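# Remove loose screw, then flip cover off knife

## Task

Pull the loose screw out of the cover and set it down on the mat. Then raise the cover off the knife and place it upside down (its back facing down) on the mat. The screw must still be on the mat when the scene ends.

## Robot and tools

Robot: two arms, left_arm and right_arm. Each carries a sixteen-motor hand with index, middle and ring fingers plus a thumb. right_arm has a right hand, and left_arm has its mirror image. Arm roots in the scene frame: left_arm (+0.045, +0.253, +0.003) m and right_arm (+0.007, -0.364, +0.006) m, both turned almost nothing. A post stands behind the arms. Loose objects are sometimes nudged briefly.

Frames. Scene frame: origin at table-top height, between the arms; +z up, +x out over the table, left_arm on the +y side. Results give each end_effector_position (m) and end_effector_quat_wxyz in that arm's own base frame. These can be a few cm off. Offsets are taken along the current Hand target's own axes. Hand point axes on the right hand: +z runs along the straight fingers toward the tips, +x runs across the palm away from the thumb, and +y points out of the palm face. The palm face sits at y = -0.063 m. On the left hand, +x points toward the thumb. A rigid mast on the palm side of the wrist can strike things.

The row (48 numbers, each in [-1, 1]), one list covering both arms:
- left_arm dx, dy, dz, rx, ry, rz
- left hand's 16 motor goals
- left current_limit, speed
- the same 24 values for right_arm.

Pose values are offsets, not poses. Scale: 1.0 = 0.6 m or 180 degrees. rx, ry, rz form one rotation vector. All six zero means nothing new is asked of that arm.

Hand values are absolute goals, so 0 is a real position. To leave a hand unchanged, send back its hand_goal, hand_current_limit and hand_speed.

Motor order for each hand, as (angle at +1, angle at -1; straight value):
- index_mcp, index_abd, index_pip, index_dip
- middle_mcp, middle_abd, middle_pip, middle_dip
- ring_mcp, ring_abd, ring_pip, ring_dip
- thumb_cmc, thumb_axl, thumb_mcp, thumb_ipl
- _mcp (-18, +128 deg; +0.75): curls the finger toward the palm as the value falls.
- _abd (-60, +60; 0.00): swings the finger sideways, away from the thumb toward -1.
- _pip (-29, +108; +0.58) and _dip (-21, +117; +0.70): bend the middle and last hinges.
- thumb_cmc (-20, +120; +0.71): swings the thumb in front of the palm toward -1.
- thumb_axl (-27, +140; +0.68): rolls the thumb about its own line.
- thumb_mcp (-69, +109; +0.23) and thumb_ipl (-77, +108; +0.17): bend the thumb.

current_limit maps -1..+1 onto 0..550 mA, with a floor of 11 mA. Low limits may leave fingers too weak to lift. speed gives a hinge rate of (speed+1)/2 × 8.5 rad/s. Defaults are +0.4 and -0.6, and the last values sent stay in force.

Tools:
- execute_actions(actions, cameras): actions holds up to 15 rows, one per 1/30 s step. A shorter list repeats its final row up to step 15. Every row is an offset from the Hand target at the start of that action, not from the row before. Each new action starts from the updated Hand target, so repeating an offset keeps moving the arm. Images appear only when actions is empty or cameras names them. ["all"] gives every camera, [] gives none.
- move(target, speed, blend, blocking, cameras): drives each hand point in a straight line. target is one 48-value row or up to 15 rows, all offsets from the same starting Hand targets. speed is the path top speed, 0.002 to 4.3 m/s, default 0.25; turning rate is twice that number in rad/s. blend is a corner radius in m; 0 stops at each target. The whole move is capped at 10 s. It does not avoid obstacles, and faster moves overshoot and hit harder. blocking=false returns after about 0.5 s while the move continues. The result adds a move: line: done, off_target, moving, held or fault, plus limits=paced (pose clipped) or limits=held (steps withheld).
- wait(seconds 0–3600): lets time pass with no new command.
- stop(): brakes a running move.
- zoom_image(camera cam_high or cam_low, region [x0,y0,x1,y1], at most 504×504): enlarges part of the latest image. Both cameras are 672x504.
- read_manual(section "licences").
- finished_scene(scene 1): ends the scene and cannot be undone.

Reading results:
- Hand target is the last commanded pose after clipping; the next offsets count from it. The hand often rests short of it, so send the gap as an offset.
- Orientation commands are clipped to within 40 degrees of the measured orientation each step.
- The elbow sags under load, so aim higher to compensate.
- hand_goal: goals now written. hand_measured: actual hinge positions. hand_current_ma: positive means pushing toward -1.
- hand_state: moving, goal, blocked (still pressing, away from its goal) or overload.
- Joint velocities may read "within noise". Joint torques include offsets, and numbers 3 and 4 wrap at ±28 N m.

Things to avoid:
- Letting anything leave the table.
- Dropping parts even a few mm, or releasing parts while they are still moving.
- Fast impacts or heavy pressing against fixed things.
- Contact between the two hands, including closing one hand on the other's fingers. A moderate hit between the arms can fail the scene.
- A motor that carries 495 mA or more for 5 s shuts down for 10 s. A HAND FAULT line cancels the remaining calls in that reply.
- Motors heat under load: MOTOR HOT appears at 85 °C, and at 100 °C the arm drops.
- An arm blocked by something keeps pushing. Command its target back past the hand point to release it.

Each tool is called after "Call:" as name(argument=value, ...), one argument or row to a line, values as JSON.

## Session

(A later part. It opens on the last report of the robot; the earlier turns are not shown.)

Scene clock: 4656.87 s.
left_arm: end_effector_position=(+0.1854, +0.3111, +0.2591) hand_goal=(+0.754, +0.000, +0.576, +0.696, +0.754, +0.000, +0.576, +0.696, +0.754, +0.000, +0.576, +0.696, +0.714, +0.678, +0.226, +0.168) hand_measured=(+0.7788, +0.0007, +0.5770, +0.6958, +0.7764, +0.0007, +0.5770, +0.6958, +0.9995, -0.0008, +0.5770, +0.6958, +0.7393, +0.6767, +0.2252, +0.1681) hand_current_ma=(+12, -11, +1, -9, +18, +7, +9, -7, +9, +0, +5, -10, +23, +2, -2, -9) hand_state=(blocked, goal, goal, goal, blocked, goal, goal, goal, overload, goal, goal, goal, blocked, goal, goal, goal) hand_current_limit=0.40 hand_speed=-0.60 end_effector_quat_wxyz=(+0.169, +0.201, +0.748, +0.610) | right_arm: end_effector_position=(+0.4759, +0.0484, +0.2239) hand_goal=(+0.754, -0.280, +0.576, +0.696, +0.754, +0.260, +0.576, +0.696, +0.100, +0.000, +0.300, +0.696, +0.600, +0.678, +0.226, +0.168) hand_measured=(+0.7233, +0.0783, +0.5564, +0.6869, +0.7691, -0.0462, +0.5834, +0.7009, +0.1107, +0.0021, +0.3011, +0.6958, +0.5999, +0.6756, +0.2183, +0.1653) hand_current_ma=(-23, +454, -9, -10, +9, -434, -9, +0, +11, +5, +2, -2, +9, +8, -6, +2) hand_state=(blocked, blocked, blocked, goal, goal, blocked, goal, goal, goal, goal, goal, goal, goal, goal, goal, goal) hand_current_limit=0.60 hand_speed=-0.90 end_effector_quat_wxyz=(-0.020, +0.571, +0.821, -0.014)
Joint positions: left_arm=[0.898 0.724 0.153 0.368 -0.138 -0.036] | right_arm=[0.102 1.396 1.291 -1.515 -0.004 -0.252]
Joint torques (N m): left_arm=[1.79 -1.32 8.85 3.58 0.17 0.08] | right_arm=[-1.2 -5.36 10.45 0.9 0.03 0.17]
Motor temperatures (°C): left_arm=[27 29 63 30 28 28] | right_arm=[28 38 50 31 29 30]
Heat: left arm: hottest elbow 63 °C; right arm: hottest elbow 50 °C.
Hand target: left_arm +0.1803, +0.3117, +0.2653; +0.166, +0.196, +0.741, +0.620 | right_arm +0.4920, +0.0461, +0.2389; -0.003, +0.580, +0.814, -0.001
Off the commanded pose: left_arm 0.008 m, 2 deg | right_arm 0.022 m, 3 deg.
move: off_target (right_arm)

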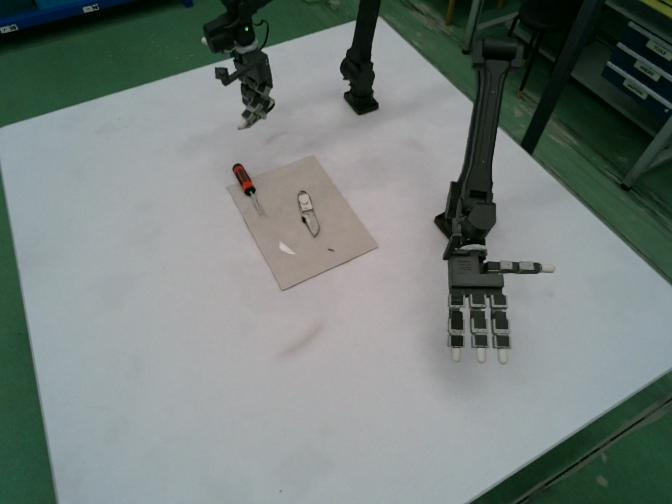

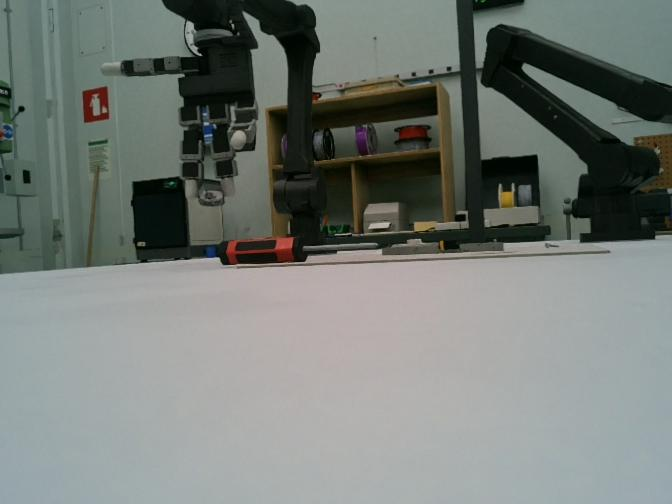

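Call:
move(
  target=[0,0,0,0,0,0,0.754,0,0.576,0.696,0.754,0,0.576,0.696,0.754,0,0.576,0.696,0.714,0.678,0.226,0.168,0.4,-0.6,0,0,0.173,0,0,0,0.754,-0.28,0.576,0.696,0.754,0.26,0.576,0.696,0.1,0,0.3,0.696,0.6,0.678,0.226,0.168,0.6,-0.9],
  speed=0.06,
  cameras=["all"],
)

Call:
zoom_image(
  camera="cam_high",
  region=[200, 90, 300, 190],
)

Call:
zoom_image(
  camera="cam_low",
  region=[140, 180, 280, 280],
)

Scene clock: 4674.43 s.
left_arm: end_effector_position=(+0.1854, +0.3111, +0.2591) hand_goal=(+0.754, +0.000, +0.576, +0.696, +0.754, +0.000, +0.576, +0.696, +0.754, +0.000, +0.576, +0.696, +0.714, +0.678, +0.226, +0.168) hand_measured=(+0.7788, -0.0008, +0.5770, +0.6971, +0.7764, +0.0007, +0.5770, +0.6958, +1.0000, +0.0007, +0.5770, +0.6958, +0.7393, +0.6777, +0.2252, +0.1681) hand_current_ma=(+15, -6, +9, -5, +13, +5, +11, -4, +7, +1, +3, -10, +27, +3, -7, -7) hand_state=(blocked, goal, goal, goal, blocked, goal, goal, goal, overload, goal, goal, goal, blocked, goal, goal, goal) hand_current_limit=0.40 hand_speed=-0.60 end_effector_quat_wxyz=(+0.169, +0.201, +0.748, +0.610) | right_arm: end_effector_position=(+0.4885, +0.0496, +0.1384) hand_goal=(+0.754, -0.280, +0.576, +0.696, +0.754, +0.260, +0.576, +0.696, +0.100, +0.000, +0.300, +0.696, +0.600, +0.678, +0.226, +0.168) hand_measured=(+0.7245, +0.0783, +0.5552, +0.6856, +0.7691, -0.0462, +0.5834, +0.7009, +0.1095, +0.0021, +0.3011, +0.6958, +0.5999, +0.6756, +0.2193, +0.1662) hand_current_ma=(-23, +451, -11, -10, +12, -430, -7, +1, +11, +3, -3, -1, +7, +10, -1, +1) hand_state=(blocked, blocked, blocked, goal, goal, blocked, goal, goal, goal, goal, goal, goal, goal, goal, goal, goal) hand_current_limit=0.60 hand_speed=-0.90 end_effector_quat_wxyz=(-0.005, +0.572, +0.820, -0.002)
Joint positions: left_arm=[0.898 0.724 0.153 0.368 -0.138 -0.036] | right_arm=[0.102 1.455 1.114 -1.24 -0.004 -0.251]
Joint torques (N m): left_arm=[1.67 -1.32 8.85 3.81 0.17 0.12] | right_arm=[-1.08 -5.95 7.13 1.02 0.04 0.18]
Motor temperatures (°C): left_arm=[27 29 63 30 28 28] | right_arm=[28 37 50 31 29 30]
Heat: left arm: hottest elbow 63 °C; right arm: hottest elbow 50 °C.
Hand target: left_arm +0.1803, +0.3117, +0.2653; +0.166, +0.196, +0.741, +0.620 | right_arm +0.4916, +0.0464, +0.1351; -0.003, +0.580, +0.814, -0.001
Off the commanded pose: left_arm 0.008 m, 2 deg | right_arm 0.005 m, 1 deg.
move: done

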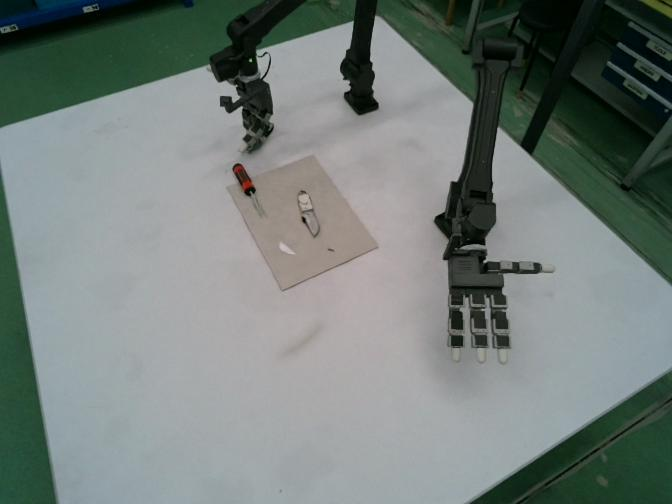

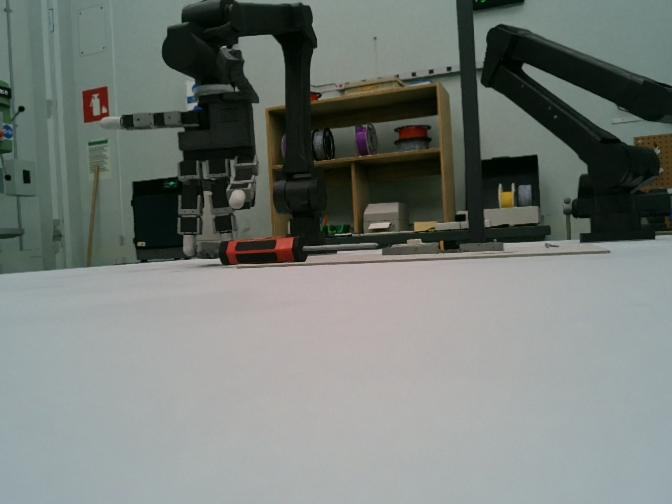

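Scaled by 5.040 from the camera's image (finer frame: 960x720).

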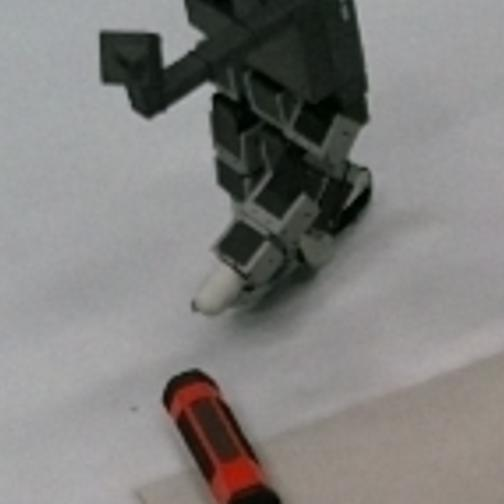

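Scaled by 3.600 from the camera's image (finer frame: 960x720).

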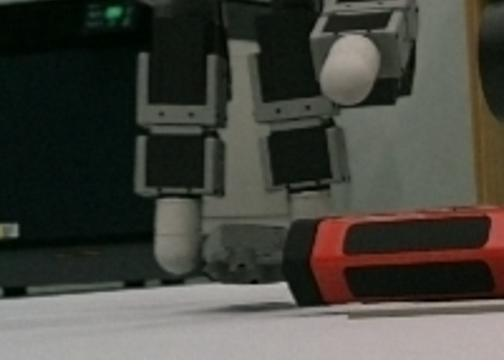

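Call:
zoom_image(
  camera="cam_high",
  region=[235, 115, 285, 160],
)

Call:
zoom_image(
  camera="cam_low",
  region=[175, 230, 235, 270],
)

Scaled by 10.080 from the camera's image (finer frame: 960x720).

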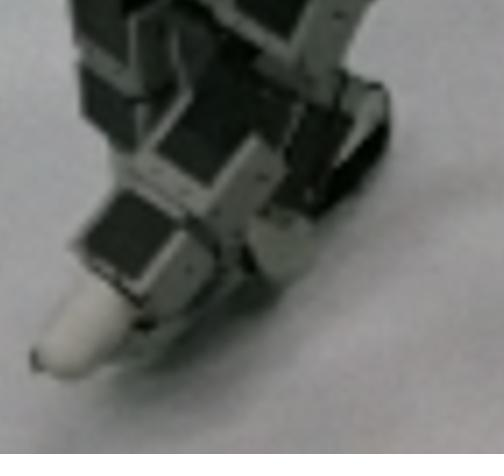

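Scaled by 8.400 from the camera's image (finer frame: 960x720).

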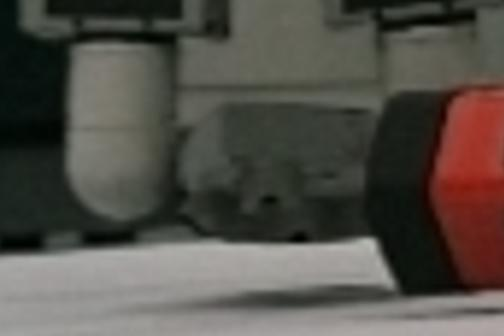

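Call:
zoom_image(
  camera="cam_high",
  region=[200, 55, 300, 165],
)

Scaled by 4.582 from the camera's image (finer frame: 960x720).

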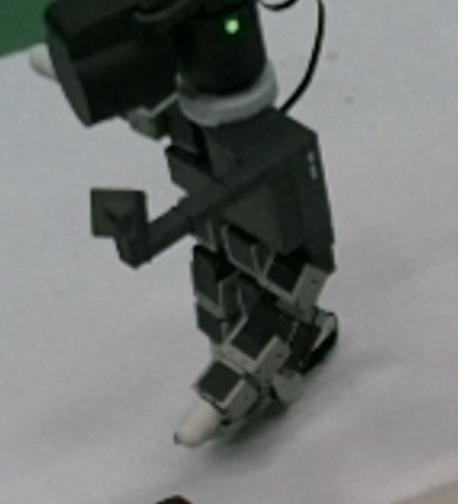

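Call:
move(
  target=[0,0,0,0,0,0,0.754,0,0.576,0.696,0.754,0,0.576,0.696,0.754,0,0.576,0.696,0.714,0.678,0.226,0.168,0.4,-0.6,0,0,0.018,0,0,0,0.754,-0.28,0.576,0.696,0.754,0.26,0.576,0.696,0.754,-0.1,0.576,0.696,0.6,0.678,0.226,0.168,0.6,-0.9],
  speed=0.04,
  cameras=["all"],
)

Call:
zoom_image(
  camera="cam_high",
  region=[215, 100, 295, 180],
)

Call:
zoom_image(
  camera="cam_low",
  region=[165, 220, 245, 280],
)

Scene clock: 4721.00 s.
left_arm: end_effector_position=(+0.1854, +0.3111, +0.2591) hand_goal=(+0.754, +0.000, +0.576, +0.696, +0.754, +0.000, +0.576, +0.696, +0.754, +0.000, +0.576, +0.696, +0.714, +0.678, +0.226, +0.168) hand_measured=(+0.7788, -0.0008, +0.5770, +0.6958, +0.7764, -0.0008, +0.5770, +0.6958, +1.0000, -0.0008, +0.5770, +0.6958, +0.7393, +0.6777, +0.2252, +0.1681) hand_current_ma=(+12, -3, +3, -6, +19, +6, +11, -7, +11, -1, +6, -16, +28, -1, -5, -5) hand_state=(blocked, goal, goal, goal, blocked, goal, goal, goal, overload, goal, goal, goal, blocked, goal, goal, goal) hand_current_limit=0.40 hand_speed=-0.60 end_effector_quat_wxyz=(+0.169, +0.201, +0.748, +0.610) | right_arm: end_effector_position=(+0.4886, +0.0495, +0.1278) hand_goal=(+0.754, -0.280, +0.576, +0.696, +0.754, +0.260, +0.576, +0.696, +0.754, -0.100, +0.576, +0.696, +0.600, +0.678, +0.226, +0.168) hand_measured=(+0.7245, +0.0783, +0.5552, +0.6856, +0.7691, -0.0447, +0.5834, +0.7009, +0.7486, -0.0946, +0.5744, +0.6958, +0.5999, +0.6746, +0.2183, +0.1662) hand_current_ma=(-21, +449, -6, -10, +9, -429, -10, +9, +12, +3, +0, +2, +10, +1, -4, +0) hand_state=(blocked, blocked, blocked, goal, goal, blocked, goal, goal, goal, goal, goal, goal, goal, goal, goal, goal) hand_current_limit=0.60 hand_speed=-0.90 end_effector_quat_wxyz=(-0.005, +0.572, +0.820, -0.002)
Joint positions: left_arm=[0.898 0.724 0.153 0.368 -0.138 -0.036] | right_arm=[0.102 1.465 1.095 -1.211 -0.004 -0.251]
Joint torques (N m): left_arm=[1.49 -1.08 8.84 3.88 0.17 0.15] | right_arm=[-1.08 -5.89 6.99 0.96 0.05 0.18]
Motor temperatures (°C): left_arm=[27 29 63 30 28 28] | right_arm=[28 37 48 31 29 30]
Heat: left arm: hottest elbow 63 °C; right arm: hottest elbow 48 °C.
Hand target: left_arm +0.1803, +0.3117, +0.2653; +0.166, +0.196, +0.741, +0.620 | right_arm +0.4914, +0.0464, +0.1242; -0.003, +0.581, +0.814, -0.001
Off the commanded pose: left_arm 0.008 m, 2 deg | right_arm 0.006 m, 1 deg.
move: done

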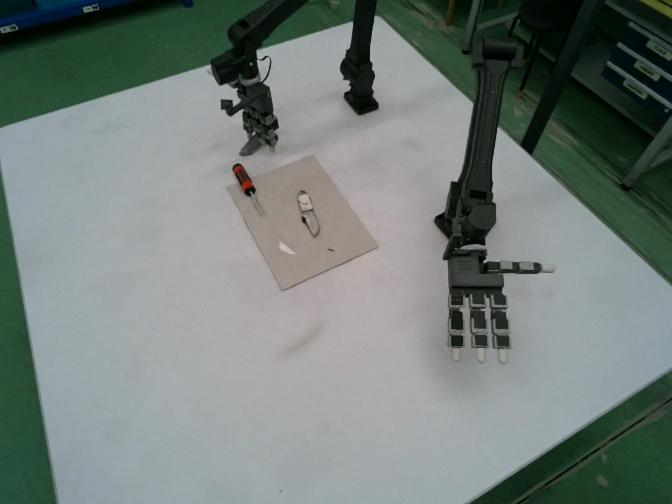

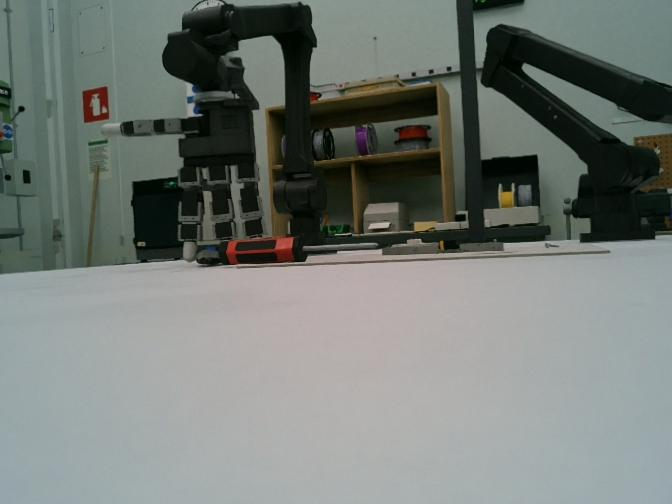

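Scaled by 6.300 from the camera's image (finer frame: 960x720).

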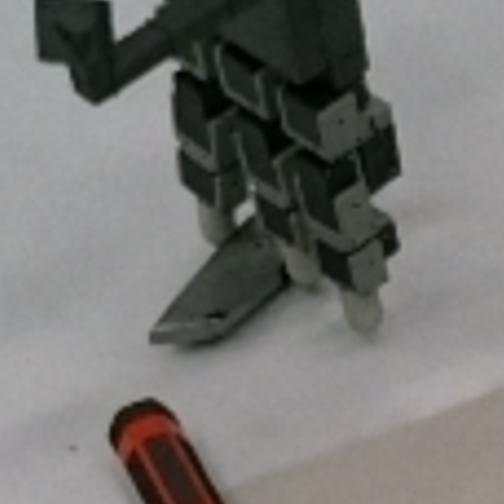

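Scaled by 6.300 from the camera's image (finer frame: 960x720).

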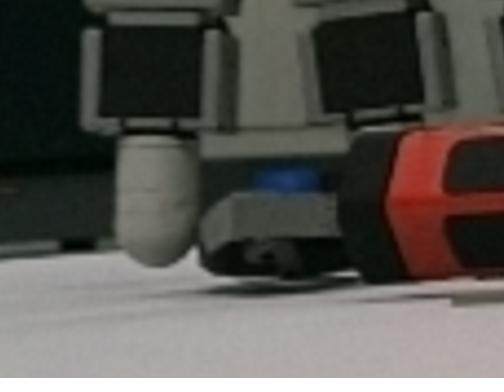

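Call:
move(
  target=[0,0,0,0,0,0,0.754,0,0.576,0.696,0.754,0,0.576,0.696,0.754,0,0.576,0.696,0.714,0.678,0.226,0.168,0.4,-0.6,0,0,0.012,0,0,0,0.754,-0.28,0.576,0.696,0.754,0.26,0.576,0.696,0.754,-0.1,0.576,0.696,0.6,0.678,0.226,0.168,0.6,-0.9],
  speed=0.03,
  cameras=["all"],
)

Call:
zoom_image(
  camera="cam_low",
  region=[165, 220, 245, 280],
)

Scene clock: 4728.27 s.
left_arm: end_effector_position=(+0.1854, +0.3111, +0.2591) hand_goal=(+0.754, +0.000, +0.576, +0.696, +0.754, +0.000, +0.576, +0.696, +0.754, +0.000, +0.576, +0.696, +0.714, +0.678, +0.226, +0.168) hand_measured=(+0.7788, -0.0008, +0.5770, +0.6971, +0.7764, +0.0007, +0.5770, +0.6958, +0.9995, -0.0008, +0.5770, +0.6958, +0.7393, +0.6777, +0.2262, +0.1681) hand_current_ma=(+16, -6, +0, -8, +17, +8, +11, -2, +9, -3, +2, -10, +30, -7, -4, -5) hand_state=(blocked, goal, goal, goal, blocked, goal, goal, goal, overload, goal, goal, goal, blocked, goal, goal, goal) hand_current_limit=0.40 hand_speed=-0.60 end_effector_quat_wxyz=(+0.169, +0.201, +0.748, +0.610) | right_arm: end_effector_position=(+0.4887, +0.0495, +0.1212) hand_goal=(+0.754, -0.280, +0.576, +0.696, +0.754, +0.260, +0.576, +0.696, +0.754, -0.100, +0.576, +0.696, +0.600, +0.678, +0.226, +0.168) hand_measured=(+0.7245, +0.0798, +0.5564, +0.6856, +0.7691, -0.0447, +0.5834, +0.7009, +0.7486, -0.0946, +0.5744, +0.6958, +0.5999, +0.6746, +0.2183, +0.1662) hand_current_ma=(-24, +451, -7, -11, +8, -430, -14, +2, +14, +4, -4, -1, +13, +2, -6, +1) hand_state=(blocked, blocked, goal, goal, goal, blocked, goal, goal, goal, goal, goal, goal, goal, goal, goal, goal) hand_current_limit=0.60 hand_speed=-0.90 end_effector_quat_wxyz=(-0.005, +0.572, +0.820, -0.001)
Joint positions: left_arm=[0.898 0.724 0.153 0.368 -0.138 -0.036] | right_arm=[0.102 1.472 1.083 -1.192 -0.004 -0.251]
Joint torques (N m): left_arm=[2.14 -1.44 8.81 3.67 0.21 0.1] | right_arm=[-0.97 -5.83 6.9 0.98 0.06 0.18]
Motor temperatures (°C): left_arm=[27 29 63 30 28 28] | right_arm=[28 37 48 31 29 30]
Heat: left arm: hottest elbow 63 °C; right arm: hottest elbow 48 °C.
Hand target: left_arm +0.1803, +0.3117, +0.2653; +0.166, +0.196, +0.741, +0.620 | right_arm +0.4914, +0.0464, +0.1170; -0.003, +0.580, +0.814, -0.001
Off the commanded pose: left_arm 0.008 m, 2 deg | right_arm 0.006 m, 1 deg.
move: done

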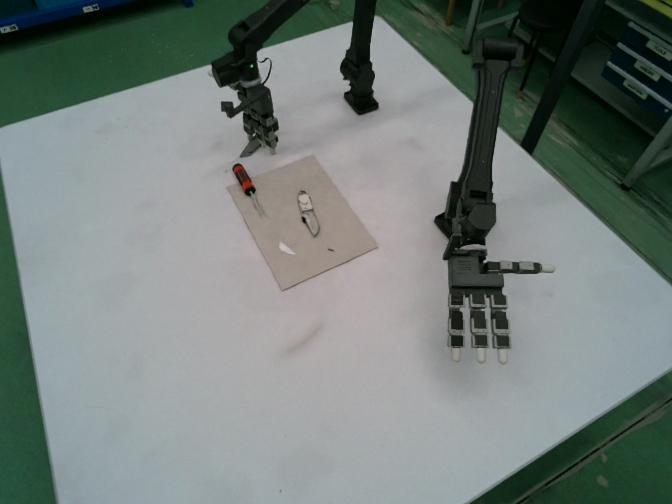

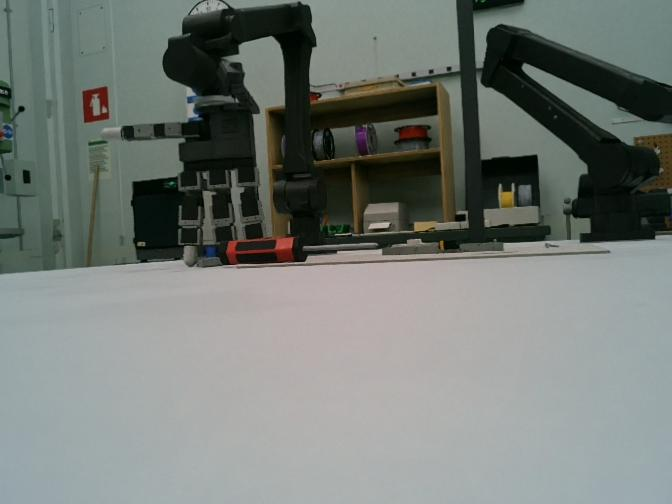

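Scaled by 6.300 from the camera's image (finer frame: 960x720).

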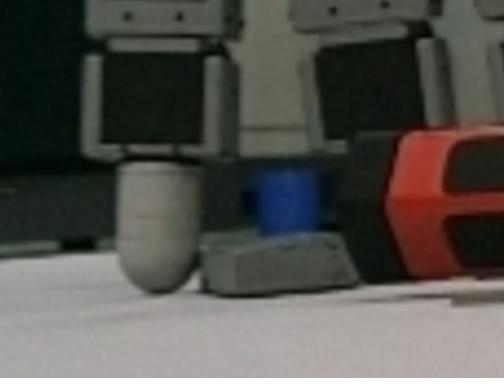

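Call:
move(
  target=[0,0,0,0,0,0,0.754,0,0.576,0.696,0.754,0,0.576,0.696,0.754,0,0.576,0.696,0.714,0.678,0.226,0.168,0.4,-0.6,0,0,0.006,0,0,0,0.754,-0.28,0.576,0.696,0.754,0.26,0.576,0.696,0.754,-0.1,0.576,0.696,0.6,0.678,0.226,0.168,0.6,-0.9],
  speed=0.02,
  cameras=["all"],
)

Call:
zoom_image(
  camera="cam_low",
  region=[165, 220, 245, 280],
)

Call:
zoom_image(
  camera="cam_high",
  region=[215, 100, 295, 180],
)

Scene clock: 4736.10 s.
left_arm: end_effector_position=(+0.1854, +0.3111, +0.2591) hand_goal=(+0.754, +0.000, +0.576, +0.696, +0.754, +0.000, +0.576, +0.696, +0.754, +0.000, +0.576, +0.696, +0.714, +0.678, +0.226, +0.168) hand_measured=(+0.7788, +0.0007, +0.5770, +0.6958, +0.7764, +0.0007, +0.5770, +0.6958, +1.0000, -0.0008, +0.5770, +0.6958, +0.7381, +0.6777, +0.2252, +0.1672) hand_current_ma=(+13, -6, +4, -4, +16, +5, +13, -9, +11, +1, +4, -3, +29, -1, -11, -9) hand_state=(blocked, goal, goal, goal, blocked, goal, goal, goal, overload, goal, goal, goal, blocked, goal, goal, goal) hand_current_limit=0.40 hand_speed=-0.60 end_effector_quat_wxyz=(+0.169, +0.201, +0.748, +0.610) | right_arm: end_effector_position=(+0.4900, +0.0496, +0.1212) hand_goal=(+0.754, -0.280, +0.576, +0.696, +0.754, +0.260, +0.576, +0.696, +0.754, -0.100, +0.576, +0.696, +0.600, +0.678, +0.226, +0.168) hand_measured=(+0.7245, +0.0783, +0.5552, +0.6856, +0.7703, -0.0447, +0.5834, +0.7009, +0.7486, -0.0946, +0.5744, +0.6958, +0.6012, +0.6756, +0.2193, +0.1662) hand_current_ma=(-22, +450, -11, -10, +11, -436, -5, +2, +12, +5, -3, -2, +10, +5, -8, +5) hand_state=(blocked, blocked, goal, goal, goal, blocked, goal, goal, goal, goal, goal, goal, goal, goal, goal, goal) hand_current_limit=0.60 hand_speed=-0.90 end_effector_quat_wxyz=(-0.003, +0.572, +0.820, +0.000)
Joint positions: left_arm=[0.898 0.724 0.153 0.368 -0.138 -0.036] | right_arm=[0.102 1.472 1.083 -1.185 -0.004 -0.249]
Joint torques (N m): left_arm=[1.85 -1.44 8.64 3.71 0.18 0.1] | right_arm=[-0.97 -5.54 6.56 1.1 0.06 0.18]
Motor temperatures (°C): left_arm=[27 29 63 30 28 28] | right_arm=[28 36 48 31 29 30]
Heat: left arm: hottest elbow 63 °C; right arm: hottest elbow 48 °C.
Hand target: left_arm +0.1803, +0.3117, +0.2653; +0.166, +0.196, +0.741, +0.620 | right_arm +0.4914, +0.0464, +0.1135; -0.003, +0.580, +0.814, -0.001
Off the commanded pose: left_arm 0.008 m, 2 deg | right_arm 0.009 m, 1 deg.
move: done

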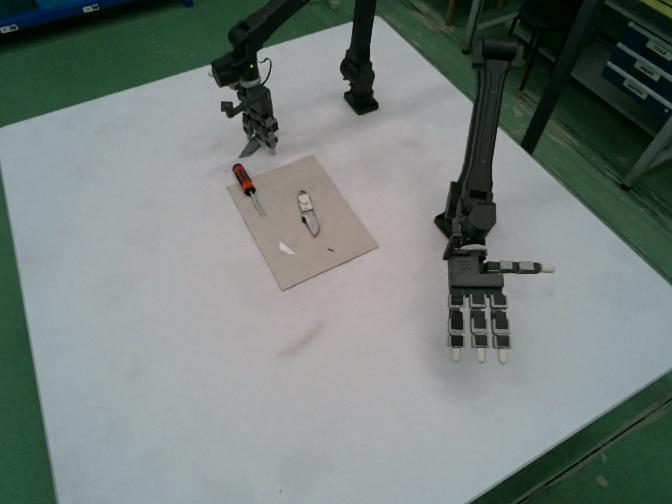

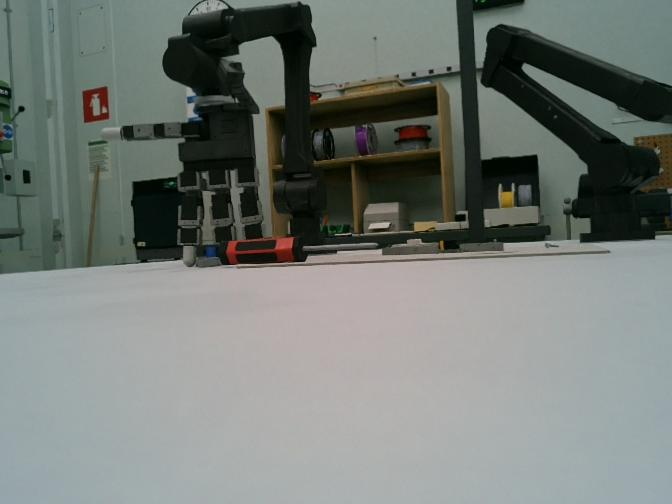

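Scaled by 6.300 from the camera's image (finer frame: 960x720).

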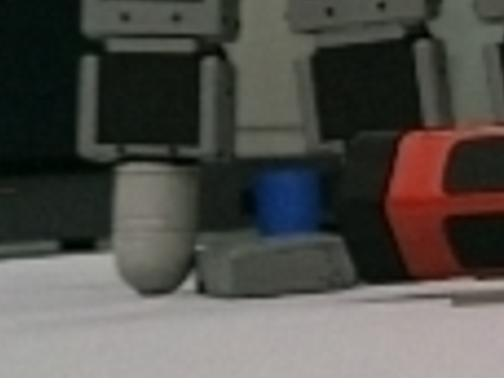

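Scaled by 6.300 from the camera's image (finer frame: 960x720).

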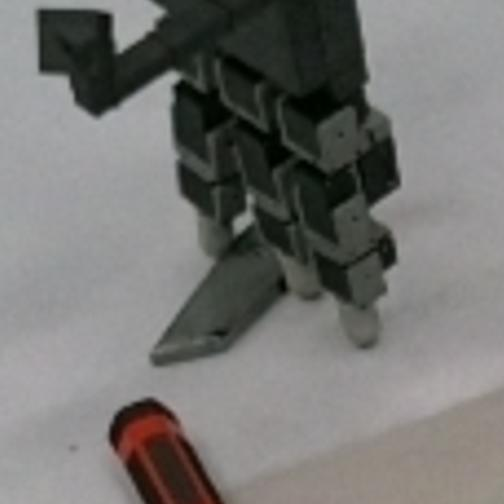

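Call:
move(
  target=[
    [0,0,0,0,0,0,0.754,0,0.576,0.696,0.754,0,0.576,0.696,0.754,0,0.576,0.696,0.714,0.678,0.226,0.168,0.4,-0.6,0,0,0,0,0,0,0.754,0.08,0.576,0.696,0.754,-0.04,0.576,0.696,0.754,-0.1,0.576,0.696,0.6,0.678,0.226,0.168,0.4,-0.95],
    [0,0,0,0,0,0,0.754,0,0.576,0.696,0.754,0,0.576,0.696,0.754,0,0.576,0.696,0.714,0.678,0.226,0.168,0.4,-0.6,0,0,0,0,0,0,0.754,0.15,0.576,0.696,0.754,-0.12,0.576,0.696,0.754,-0.12,0.576,0.696,0.6,0.678,0.226,0.168,0.4,-0.93],
  ],
  speed=0.04,
  cameras=[],
)

Call:
wait(
  seconds=0.7,
  cameras=[],
)

Call:
move(
  target=[0,0,0,0,0,0,0.754,0,0.576,0.696,0.754,0,0.576,0.696,0.754,0,0.576,0.696,0.714,0.678,0.226,0.168,0.4,-0.6,0,0,-0.19,0,0,0,0.754,0.15,0.576,0.696,0.754,-0.12,0.576,0.696,0.754,-0.12,0.576,0.696,0.6,0.678,0.226,0.168,0.4,-0.8],
  speed=0.08,
  cameras=["all"],
)

Call:
zoom_image(
  camera="cam_high",
  region=[215, 90, 305, 180],
)

Scene clock: 4762.10 s.
left_arm: end_effector_position=(+0.1854, +0.3111, +0.2591) hand_goal=(+0.754, +0.000, +0.576, +0.696, +0.754, +0.000, +0.576, +0.696, +0.754, +0.000, +0.576, +0.696, +0.714, +0.678, +0.226, +0.168) hand_measured=(+0.7788, +0.0007, +0.5770, +0.6958, +0.7764, +0.0007, +0.5770, +0.6958, +1.0000, -0.0008, +0.5770, +0.6958, +0.7393, +0.6777, +0.2252, +0.1681) hand_current_ma=(+12, -7, +3, -4, +14, +9, +11, +0, +9, -1, +6, -6, +29, -5, -4, -1) hand_state=(blocked, goal, goal, goal, blocked, goal, goal, goal, overload, goal, goal, goal, blocked, goal, goal, goal) hand_current_limit=0.40 hand_speed=-0.60 end_effector_quat_wxyz=(+0.169, +0.201, +0.748, +0.610) | right_arm: end_effector_position=(+0.4914, +0.0501, +0.1217) hand_goal=(+0.754, +0.150, +0.576, +0.696, +0.754, -0.120, +0.576, +0.696, +0.754, -0.120, +0.576, +0.696, +0.600, +0.678, +0.226, +0.168) hand_measured=(+0.7354, +0.0915, +0.5629, +0.6869, +0.7547, -0.1136, +0.5782, +0.6996, +0.7486, -0.1136, +0.5731, +0.6971, +0.5999, +0.6756, +0.2183, +0.1672) hand_current_ma=(-12, -12, +0, -11, +7, +6, -9, -1, +8, +1, -1, +1, +9, +5, -7, +3) hand_state=(goal, blocked, goal, goal, goal, goal, goal, goal, goal, goal, goal, goal, goal, goal, goal, goal) hand_current_limit=0.40 hand_speed=-0.93 end_effector_quat_wxyz=(-0.001, +0.572, +0.820, +0.003)
Joint positions: left_arm=[0.898 0.724 0.153 0.368 -0.138 -0.036] | right_arm=[0.102 1.472 1.083 -1.179 -0.006 -0.249]
Joint torques (N m): left_arm=[1.67 -1.96 8.73 3.89 0.21 0.05] | right_arm=[-0.97 -5.6 6.56 0.9 0.12 0.17]
Motor temperatures (°C): left_arm=[27 29 63 30 28 28] | right_arm=[28 36 47 31 29 30]
Heat: left arm: hottest elbow 63 °C; right arm: hottest elbow 47 °C.
Hand target: left_arm +0.1803, +0.3117, +0.2653; +0.166, +0.196, +0.741, +0.620 | right_arm +0.4914, +0.0465, +0.1135; -0.003, +0.580, +0.814, +0.000
Off the commanded pose: left_arm 0.008 m, 2 deg | right_arm 0.009 m, 1 deg.
move: done

Scene clock: 4762.80 s.
left_arm: end_effector_position=(+0.1854, +0.3111, +0.2591) hand_goal=(+0.754, +0.000, +0.576, +0.696, +0.754, +0.000, +0.576, +0.696, +0.754, +0.000, +0.576, +0.696, +0.714, +0.678, +0.226, +0.168) hand_measured=(+0.7788, -0.0008, +0.5770, +0.6958, +0.7764, +0.0007, +0.5770, +0.6958, +1.0000, -0.0008, +0.5770, +0.6958, +0.7393, +0.6777, +0.2252, +0.1681) hand_current_ma=(+10, -8, +5, -6, +23, +3, +11, -5, +9, +1, -2, -6, +28, +0, -9, -5) hand_state=(blocked, goal, goal, goal, blocked, goal, goal, goal, overload, goal, goal, goal, blocked, goal, goal, goal) hand_current_limit=0.40 hand_speed=-0.60 end_effector_quat_wxyz=(+0.169, +0.201, +0.748, +0.610) | right_arm: end_effector_position=(+0.4914, +0.0501, +0.1217) hand_goal=(+0.754, +0.150, +0.576, +0.696, +0.754, -0.120, +0.576, +0.696, +0.754, -0.120, +0.576, +0.696, +0.600, +0.678, +0.226, +0.168) hand_measured=(+0.7366, +0.0915, +0.5629, +0.6856, +0.7547, -0.1136, +0.5795, +0.6996, +0.7486, -0.1121, +0.5731, +0.6958, +0.5999, +0.6746, +0.2193, +0.1672) hand_current_ma=(-17, -15, +0, -16, +3, +10, -13, +5, +11, +4, +3, -1, +11, +3, -7, +3) hand_state=(goal, blocked, goal, goal, goal, goal, goal, goal, goal, goal, goal, goal, goal, goal, goal, goal) hand_current_limit=0.40 hand_speed=-0.93 end_effector_quat_wxyz=(-0.001, +0.572, +0.820, +0.003)
Joint positions: left_arm=[0.898 0.724 0.153 0.368 -0.138 -0.036] | right_arm=[0.102 1.472 1.083 -1.179 -0.006 -0.249]
Joint torques (N m): left_arm=[1.73 -1.55 8.95 3.62 0.2 0.12] | right_arm=[-1.08 -5.6 6.56 0.91 0.12 0.17]
Motor temperatures (°C): left_arm=[27 29 63 30 28 28] | right_arm=[28 36 47 31 29 30]
Heat: left arm: hottest elbow 63 °C; right arm: hottest elbow 47 °C.
Hand target: left_arm +0.1803, +0.3117, +0.2653; +0.166, +0.196, +0.741, +0.620 | right_arm +0.4914, +0.0465, +0.1135; -0.003, +0.580, +0.814, +0.000
Off the commanded pose: left_arm 0.008 m, 2 deg | right_arm 0.009 m, 1 deg.
wait: 0.70 s; at rest by 0.17 s

Scene clock: 4764.83 s.
left_arm: end_effector_position=(+0.1854, +0.3111, +0.2591) hand_goal=(+0.754, +0.000, +0.576, +0.696, +0.754, +0.000, +0.576, +0.696, +0.754, +0.000, +0.576, +0.696, +0.714, +0.678, +0.226, +0.168) hand_measured=(+0.7788, -0.0008, +0.5770, +0.6958, +0.7764, +0.0007, +0.5770, +0.6958, +0.9995, +0.0007, +0.5770, +0.6958, +0.7381, +0.6767, +0.2252, +0.1672) hand_current_ma=(+8, -6, +5, -1, +20, +6, +9, +2, +3, -5, +3, -7, +29, -2, -6, -6) hand_state=(blocked, goal, goal, goal, blocked, goal, goal, goal, overload, goal, goal, goal, blocked, goal, goal, goal) hand_current_limit=0.40 hand_speed=-0.60 end_effector_quat_wxyz=(+0.169, +0.201, +0.748, +0.610) | right_arm: end_effector_position=(+0.4783, +0.0485, +0.1970) hand_goal=(+0.754, +0.150, +0.576, +0.696, +0.754, -0.120, +0.576, +0.696, +0.754, -0.120, +0.576, +0.696, +0.600, +0.678, +0.226, +0.168) hand_measured=(+0.7462, +0.1443, +0.5718, +0.6920, +0.7547, -0.1136, +0.5757, +0.6996, +0.7486, -0.1136, +0.5718, +0.6958, +0.5999, +0.6756, +0.2193, +0.1662) hand_current_ma=(-9, +10, -6, -10, +4, +12, -11, +7, +11, +0, +1, +4, +5, +3, -10, +6) hand_state=(goal, goal, goal, goal, goal, goal, goal, goal, goal, goal, goal, goal, goal, goal, goal, goal) hand_current_limit=0.40 hand_speed=-0.80 end_effector_quat_wxyz=(-0.025, +0.572, +0.819, -0.018)
Joint positions: left_arm=[0.898 0.724 0.153 0.368 -0.138 -0.036] | right_arm=[0.102 1.419 1.247 -1.459 -0.005 -0.249]
Joint torques (N m): left_arm=[1.67 -1.61 8.92 3.96 0.17 0.11] | right_arm=[-1.14 -7.36 11.41 -0.02 0.07 0.16]
Motor temperatures (°C): left_arm=[27 29 63 30 28 28] | right_arm=[28 36 48 31 29 30]
Heat: left arm: hottest elbow 63 °C; right arm: hottest elbow 48 °C.
Hand target: left_arm +0.1803, +0.3117, +0.2653; +0.166, +0.196, +0.741, +0.620 | right_arm +0.4920, +0.0461, +0.2274; -0.003, +0.580, +0.814, -0.001
Off the commanded pose: left_arm 0.008 m, 2 deg | right_arm 0.033 m, 3 deg.
move: off_target (right_arm)

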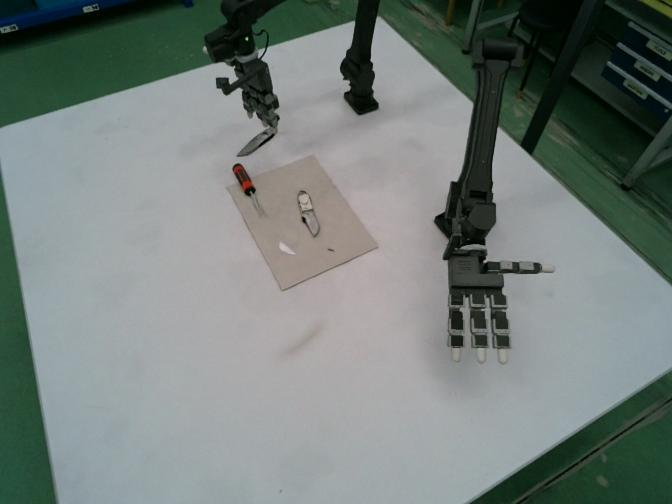

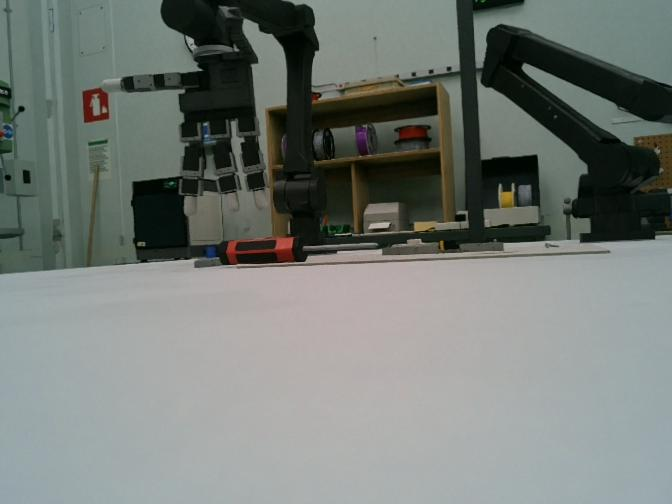

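Scaled by 5.600 from the camera's image (finer frame: 960x720).

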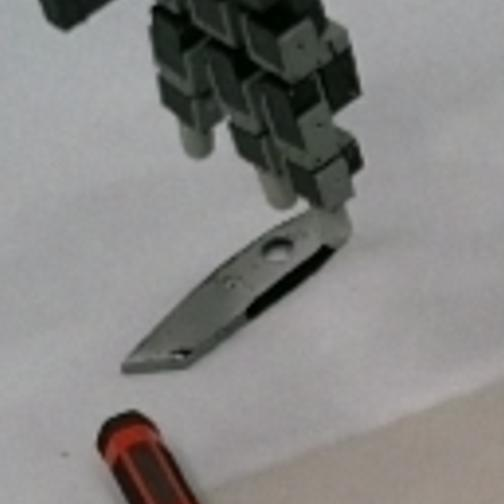

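Call:
execute_actions(
  actions=[],
)

Scene clock: 4789.73 s.
left_arm: end_effector_position=(+0.1854, +0.3111, +0.2591) hand_goal=(+0.754, +0.000, +0.576, +0.696, +0.754, +0.000, +0.576, +0.696, +0.754, +0.000, +0.576, +0.696, +0.714, +0.678, +0.226, +0.168) hand_measured=(+0.7788, -0.0008, +0.5770, +0.6958, +0.7764, +0.0007, +0.5770, +0.6958, +0.9995, -0.0008, +0.5770, +0.6958, +0.7393, +0.6767, +0.2252, +0.1672) hand_current_ma=(+17, -8, +6, -7, +21, +9, +14, -6, +10, +0, +9, -3, +25, -2, -10, -6) hand_state=(blocked, goal, goal, goal, blocked, goal, goal, goal, overload, goal, goal, goal, blocked, goal, goal, goal) hand_current_limit=0.40 hand_speed=-0.60 end_effector_quat_wxyz=(+0.169, +0.201, +0.748, +0.610) | right_arm: end_effector_position=(+0.4782, +0.0485, +0.1970) hand_goal=(+0.754, +0.150, +0.576, +0.696, +0.754, -0.120, +0.576, +0.696, +0.754, -0.120, +0.576, +0.696, +0.600, +0.678, +0.226, +0.168) hand_measured=(+0.7474, +0.1443, +0.5718, +0.6920, +0.7535, -0.1136, +0.5757, +0.6996, +0.7498, -0.1136, +0.5731, +0.6958, +0.5999, +0.6756, +0.2183, +0.1672) hand_current_ma=(-6, +9, -2, -8, +5, +9, -8, +3, +5, +5, +1, +5, +13, +7, -2, +3) hand_state=(goal, goal, goal, goal, goal, goal, goal, goal, goal, goal, goal, goal, goal, goal, goal, goal) hand_current_limit=0.40 hand_speed=-0.80 end_effector_quat_wxyz=(-0.025, +0.572, +0.819, -0.018)
Joint positions: left_arm=[0.898 0.724 0.153 0.368 -0.138 -0.036] | right_arm=[0.102 1.419 1.247 -1.46 -0.005 -0.249]
Joint velocities: within noise
Joint torques (N m): left_arm=[1.49 -0.79 8.88 3.78 0.19 0.11] | right_arm=[-1.08 -7.3 11.43 -0.03 0.07 0.16]
Motor temperatures (°C): left_arm=[27 29 63 30 28 28] | right_arm=[28 36 49 31 29 30]
Heat: left arm: hottest elbow 63 °C; right arm: hottest elbow 49 °C.
Hand target: left_arm +0.1803, +0.3117, +0.2653; +0.166, +0.196, +0.741, +0.620 | right_arm +0.4919, +0.0461, +0.2274; -0.003, +0.580, +0.814, -0.001
Off the commanded pose: left_arm 0.008 m, 2 deg | right_arm 0.034 m, 3 deg.

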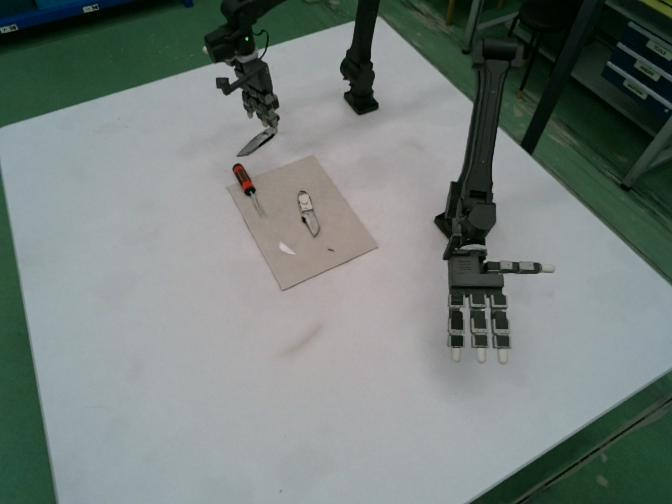

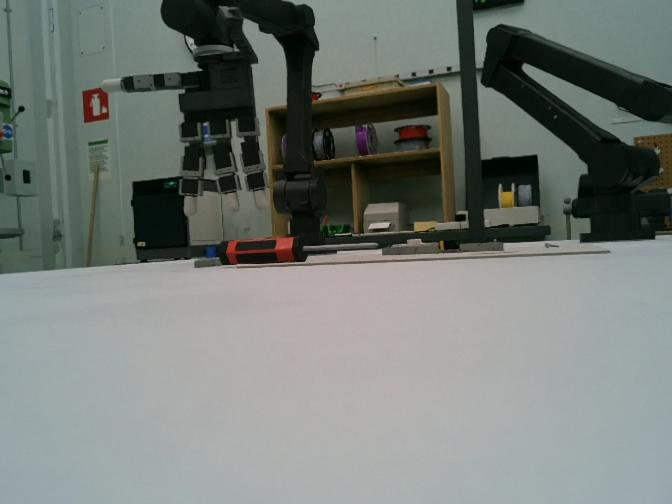

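Call:
zoom_image(
  camera="cam_high",
  region=[210, 100, 310, 180],
)

Scaled by 5.040 from the camera's image (finer frame: 960x720).

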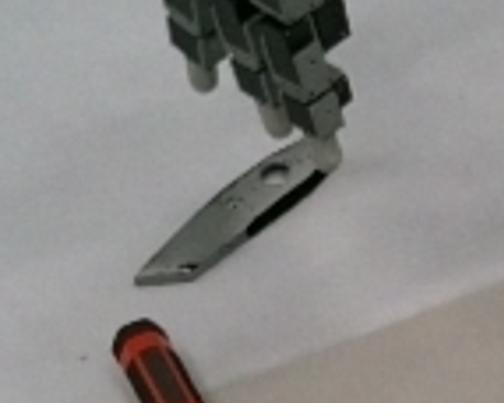

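Call:
move(
  target=[
    [0,0,0,0,0,0,0.754,0,0.576,0.696,0.754,0,0.576,0.696,0.754,0,0.576,0.696,0.714,0.678,0.226,0.168,0.4,-0.6, 0,0,0,0,0,0,0.836,0,-0.766,0.478,1.0,0,0.576,0.696,1.0,0,0.576,0.696,-0.3,0.678,0.1,0.1,0.4,-0.6],
    [0,0,0,0,0,0,0.754,0,0.576,0.696,0.754,0,0.576,0.696,0.754,0,0.576,0.696,0.714,0.678,0.226,0.168,0.4,-0.6, -0.0130,-0.1040,0.0462,0.2580,-0.2621,-0.4540,0.836,0,-0.766,0.478,1.0,0,0.576,0.696,1.0,0,0.576,0.696,-0.3,0.678,0.1,0.1,0.4,-0.6],
  ],
  speed=0.17,
  cameras=["all"],
)

Scene clock: 4833.73 s.
left_arm: end_effector_position=(+0.1854, +0.3111, +0.2591) hand_goal=(+0.754, +0.000, +0.576, +0.696, +0.754, +0.000, +0.576, +0.696, +0.754, +0.000, +0.576, +0.696, +0.714, +0.678, +0.226, +0.168) hand_measured=(+0.7788, -0.0008, +0.5770, +0.6958, +0.7764, +0.0007, +0.5770, +0.6958, +1.0000, -0.0008, +0.5770, +0.6958, +0.7393, +0.6767, +0.2252, +0.1681) hand_current_ma=(+17, -6, +8, -2, +18, +7, +4, -8, +12, +1, +3, -10, +29, +1, -5, -11) hand_state=(blocked, goal, goal, goal, blocked, goal, goal, goal, overload, goal, goal, goal, blocked, goal, goal, goal) hand_current_limit=0.40 hand_speed=-0.60 end_effector_quat_wxyz=(+0.169, +0.201, +0.748, +0.610) | right_arm: end_effector_position=(+0.4366, +0.0161, +0.1940) hand_goal=(+0.836, +0.000, -0.766, +0.478, +1.000, +0.000, +0.576, +0.696, +1.000, +0.000, +0.576, +0.696, -0.300, +0.678, +0.100, +0.100) hand_measured=(+0.8319, -0.0023, -0.7613, +0.4779, +0.9922, -0.0023, +0.5757, +0.6983, +0.9910, -0.0008, +0.5718, +0.6958, -0.3030, +0.6756, +0.0946, +0.0976) hand_current_ma=(-5, +11, -5, -7, +1, +3, -10, +6, +10, +0, -7, -1, +9, +9, -3, +3) hand_state=(goal, goal, goal, goal, goal, goal, goal, goal, goal, goal, goal, goal, goal, goal, goal, goal) hand_current_limit=0.40 hand_speed=-0.60 end_effector_quat_wxyz=(+0.074, -0.148, +0.855, -0.492)
Joint positions: left_arm=[0.898 0.724 0.153 0.368 -0.138 -0.036] | right_arm=[0.282 1.393 1.166 -1.277 1.04 -1.67]
Joint torques (N m): left_arm=[1.38 -1.49 8.92 3.77 0.2 0.09] | right_arm=[-0.15 -7.41 7.17 1.05 1.12 -0.15]
Motor temperatures (°C): left_arm=[27 29 63 30 28 28] | right_arm=[28 36 51 30 29 30]
Heat: left arm: hottest elbow 63 °C; right arm: hottest elbow 51 °C.
Hand target: left_arm +0.1803, +0.3117, +0.2653; +0.166, +0.196, +0.741, +0.620 | right_arm +0.4354, +0.0185, +0.2000; +0.084, -0.151, +0.854, -0.491
Off the commanded pose: left_arm 0.008 m, 2 deg | right_arm 0.007 m, 1 deg.
move: done

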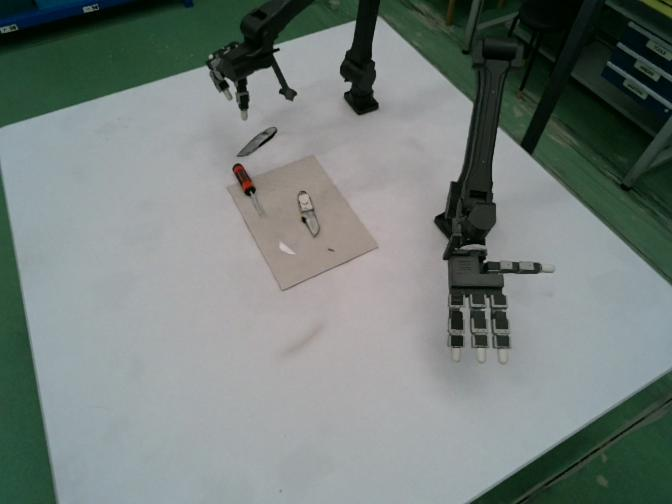

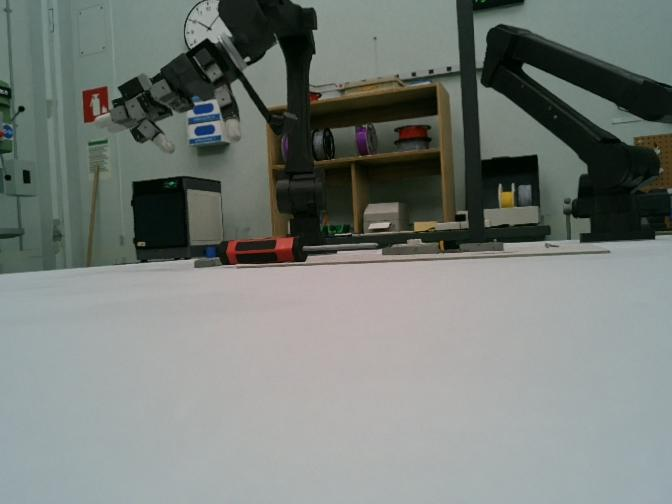

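Call:
zoom_image(
  camera="cam_high",
  region=[200, 90, 320, 190],
)

Call:
zoom_image(
  camera="cam_low",
  region=[80, 40, 330, 280],
)

Scaled by 4.200 from the camera's image (finer frame: 960x720).

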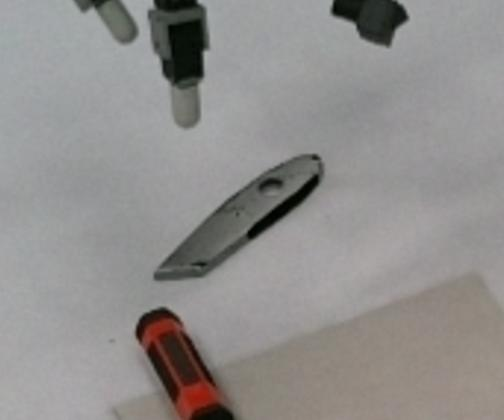

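Scaled by 2.016 from the camera's image (finer frame: 960x720).

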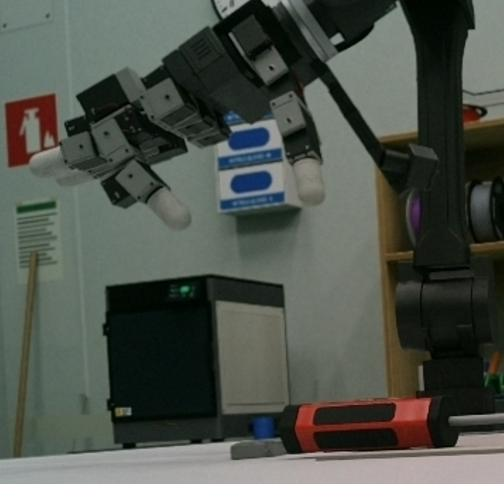

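Call:
move(
  target=[
    [0,0,0,0,0,0,0.754,0,0.576,0.696,0.754,0,0.576,0.696,0.754,0,0.576,0.696,0.714,0.678,0.226,0.168,0.4,-0.6, 0,0,0,0,0,0,0.836,0,-0.766,0.478,1.0,0,0.576,0.696,1.0,0,0.576,0.696,-0.52,0.678,-0.03,-0.027,0.4,-0.6],
    [0,0,0,0,0,0,0.754,0,0.576,0.696,0.754,0,0.576,0.696,0.754,0,0.576,0.696,0.714,0.678,0.226,0.168,0.4,-0.6, 0,0.2021,0.1167,0,0,0,0.836,0,-0.766,0.478,1.0,0,0.576,0.696,1.0,0,0.576,0.696,-0.52,0.678,-0.03,-0.027,0.4,-0.6],
  ],
  speed=0.12,
  cameras=["all"],
)

Call:
zoom_image(
  camera="cam_high",
  region=[200, 90, 320, 190],
)

Call:
zoom_image(
  camera="cam_low",
  region=[80, 140, 330, 280],
)

Scene clock: 4862.00 s.
left_arm: end_effector_position=(+0.1854, +0.3111, +0.2591) hand_goal=(+0.754, +0.000, +0.576, +0.696, +0.754, +0.000, +0.576, +0.696, +0.754, +0.000, +0.576, +0.696, +0.714, +0.678, +0.226, +0.168) hand_measured=(+0.7788, -0.0008, +0.5770, +0.6958, +0.7764, +0.0007, +0.5770, +0.6958, +1.0000, -0.0008, +0.5770, +0.6958, +0.7393, +0.6777, +0.2252, +0.1672) hand_current_ma=(+7, -9, +5, -6, +18, +4, +13, +0, +8, +0, +5, -6, +25, +1, -11, -5) hand_state=(blocked, goal, goal, goal, blocked, goal, goal, goal, overload, goal, goal, goal, blocked, goal, goal, goal) hand_current_limit=0.40 hand_speed=-0.60 end_effector_quat_wxyz=(+0.169, +0.201, +0.748, +0.610) | right_arm: end_effector_position=(+0.4344, +0.0155, +0.0638) hand_goal=(+0.836, +0.000, -0.766, +0.478, +1.000, +0.000, +0.576, +0.696, +1.000, +0.000, +0.576, +0.696, -0.520, +0.678, -0.030, -0.026) hand_measured=(+0.8319, -0.0023, -0.7613, +0.4779, +0.9910, -0.0023, +0.5744, +0.6920, +0.9910, +0.0021, +0.5718, +0.6920, -0.5228, +0.6746, -0.0331, -0.0282) hand_current_ma=(-10, +7, +0, -10, +8, +11, -10, +8, +3, +2, -5, -1, +8, +4, -1, +0) hand_state=(goal, goal, goal, goal, goal, goal, goal, goal, goal, goal, goal, goal, goal, goal, goal, goal) hand_current_limit=0.40 hand_speed=-0.60 end_effector_quat_wxyz=(+0.084, -0.143, +0.855, -0.491)
Joint positions: left_arm=[0.898 0.724 0.153 0.368 -0.138 -0.036] | right_arm=[0.282 1.518 0.924 -0.887 1.04 -1.672]
Joint torques (N m): left_arm=[1.67 -1.38 8.62 3.77 0.23 0.13] | right_arm=[-0.03 -5.83 6.26 1.07 1.12 -0.12]
Motor temperatures (°C): left_arm=[27 29 63 30 28 28] | right_arm=[28 36 51 31 30 30]
Heat: left arm: hottest elbow 63 °C; right arm: hottest elbow 51 °C.
Hand target: left_arm +0.1803, +0.3117, +0.2653; +0.166, +0.196, +0.741, +0.620 | right_arm +0.4347, +0.0188, +0.0600; +0.084, -0.151, +0.854, -0.491
Off the commanded pose: left_arm 0.008 m, 2 deg | right_arm 0.005 m, 1 deg.
move: done

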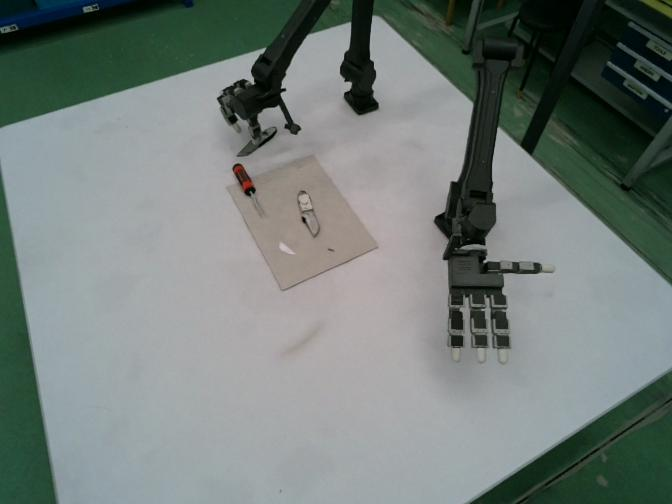

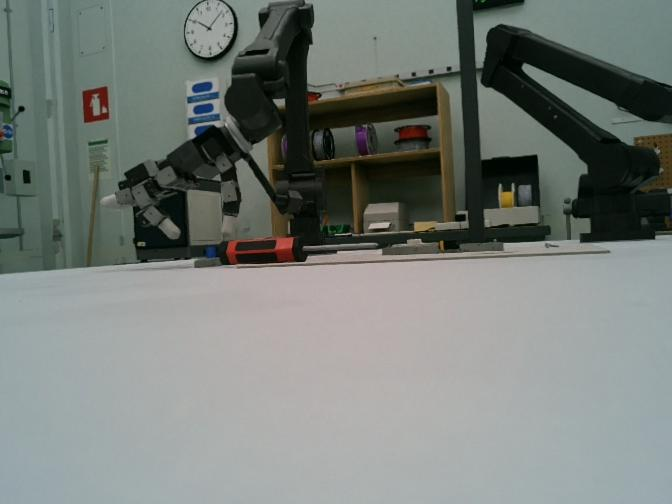

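Scaled by 4.200 from the camera's image (finer frame: 960x720).

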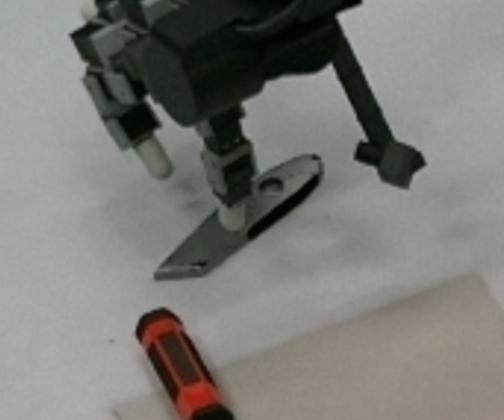

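Scaled by 2.016 from the camera's image (finer frame: 960x720).

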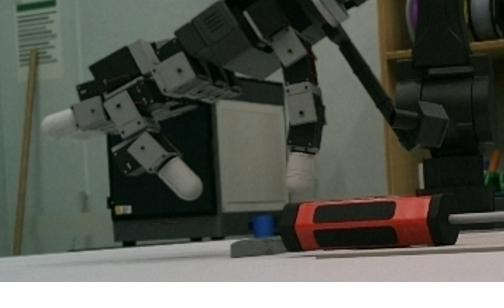

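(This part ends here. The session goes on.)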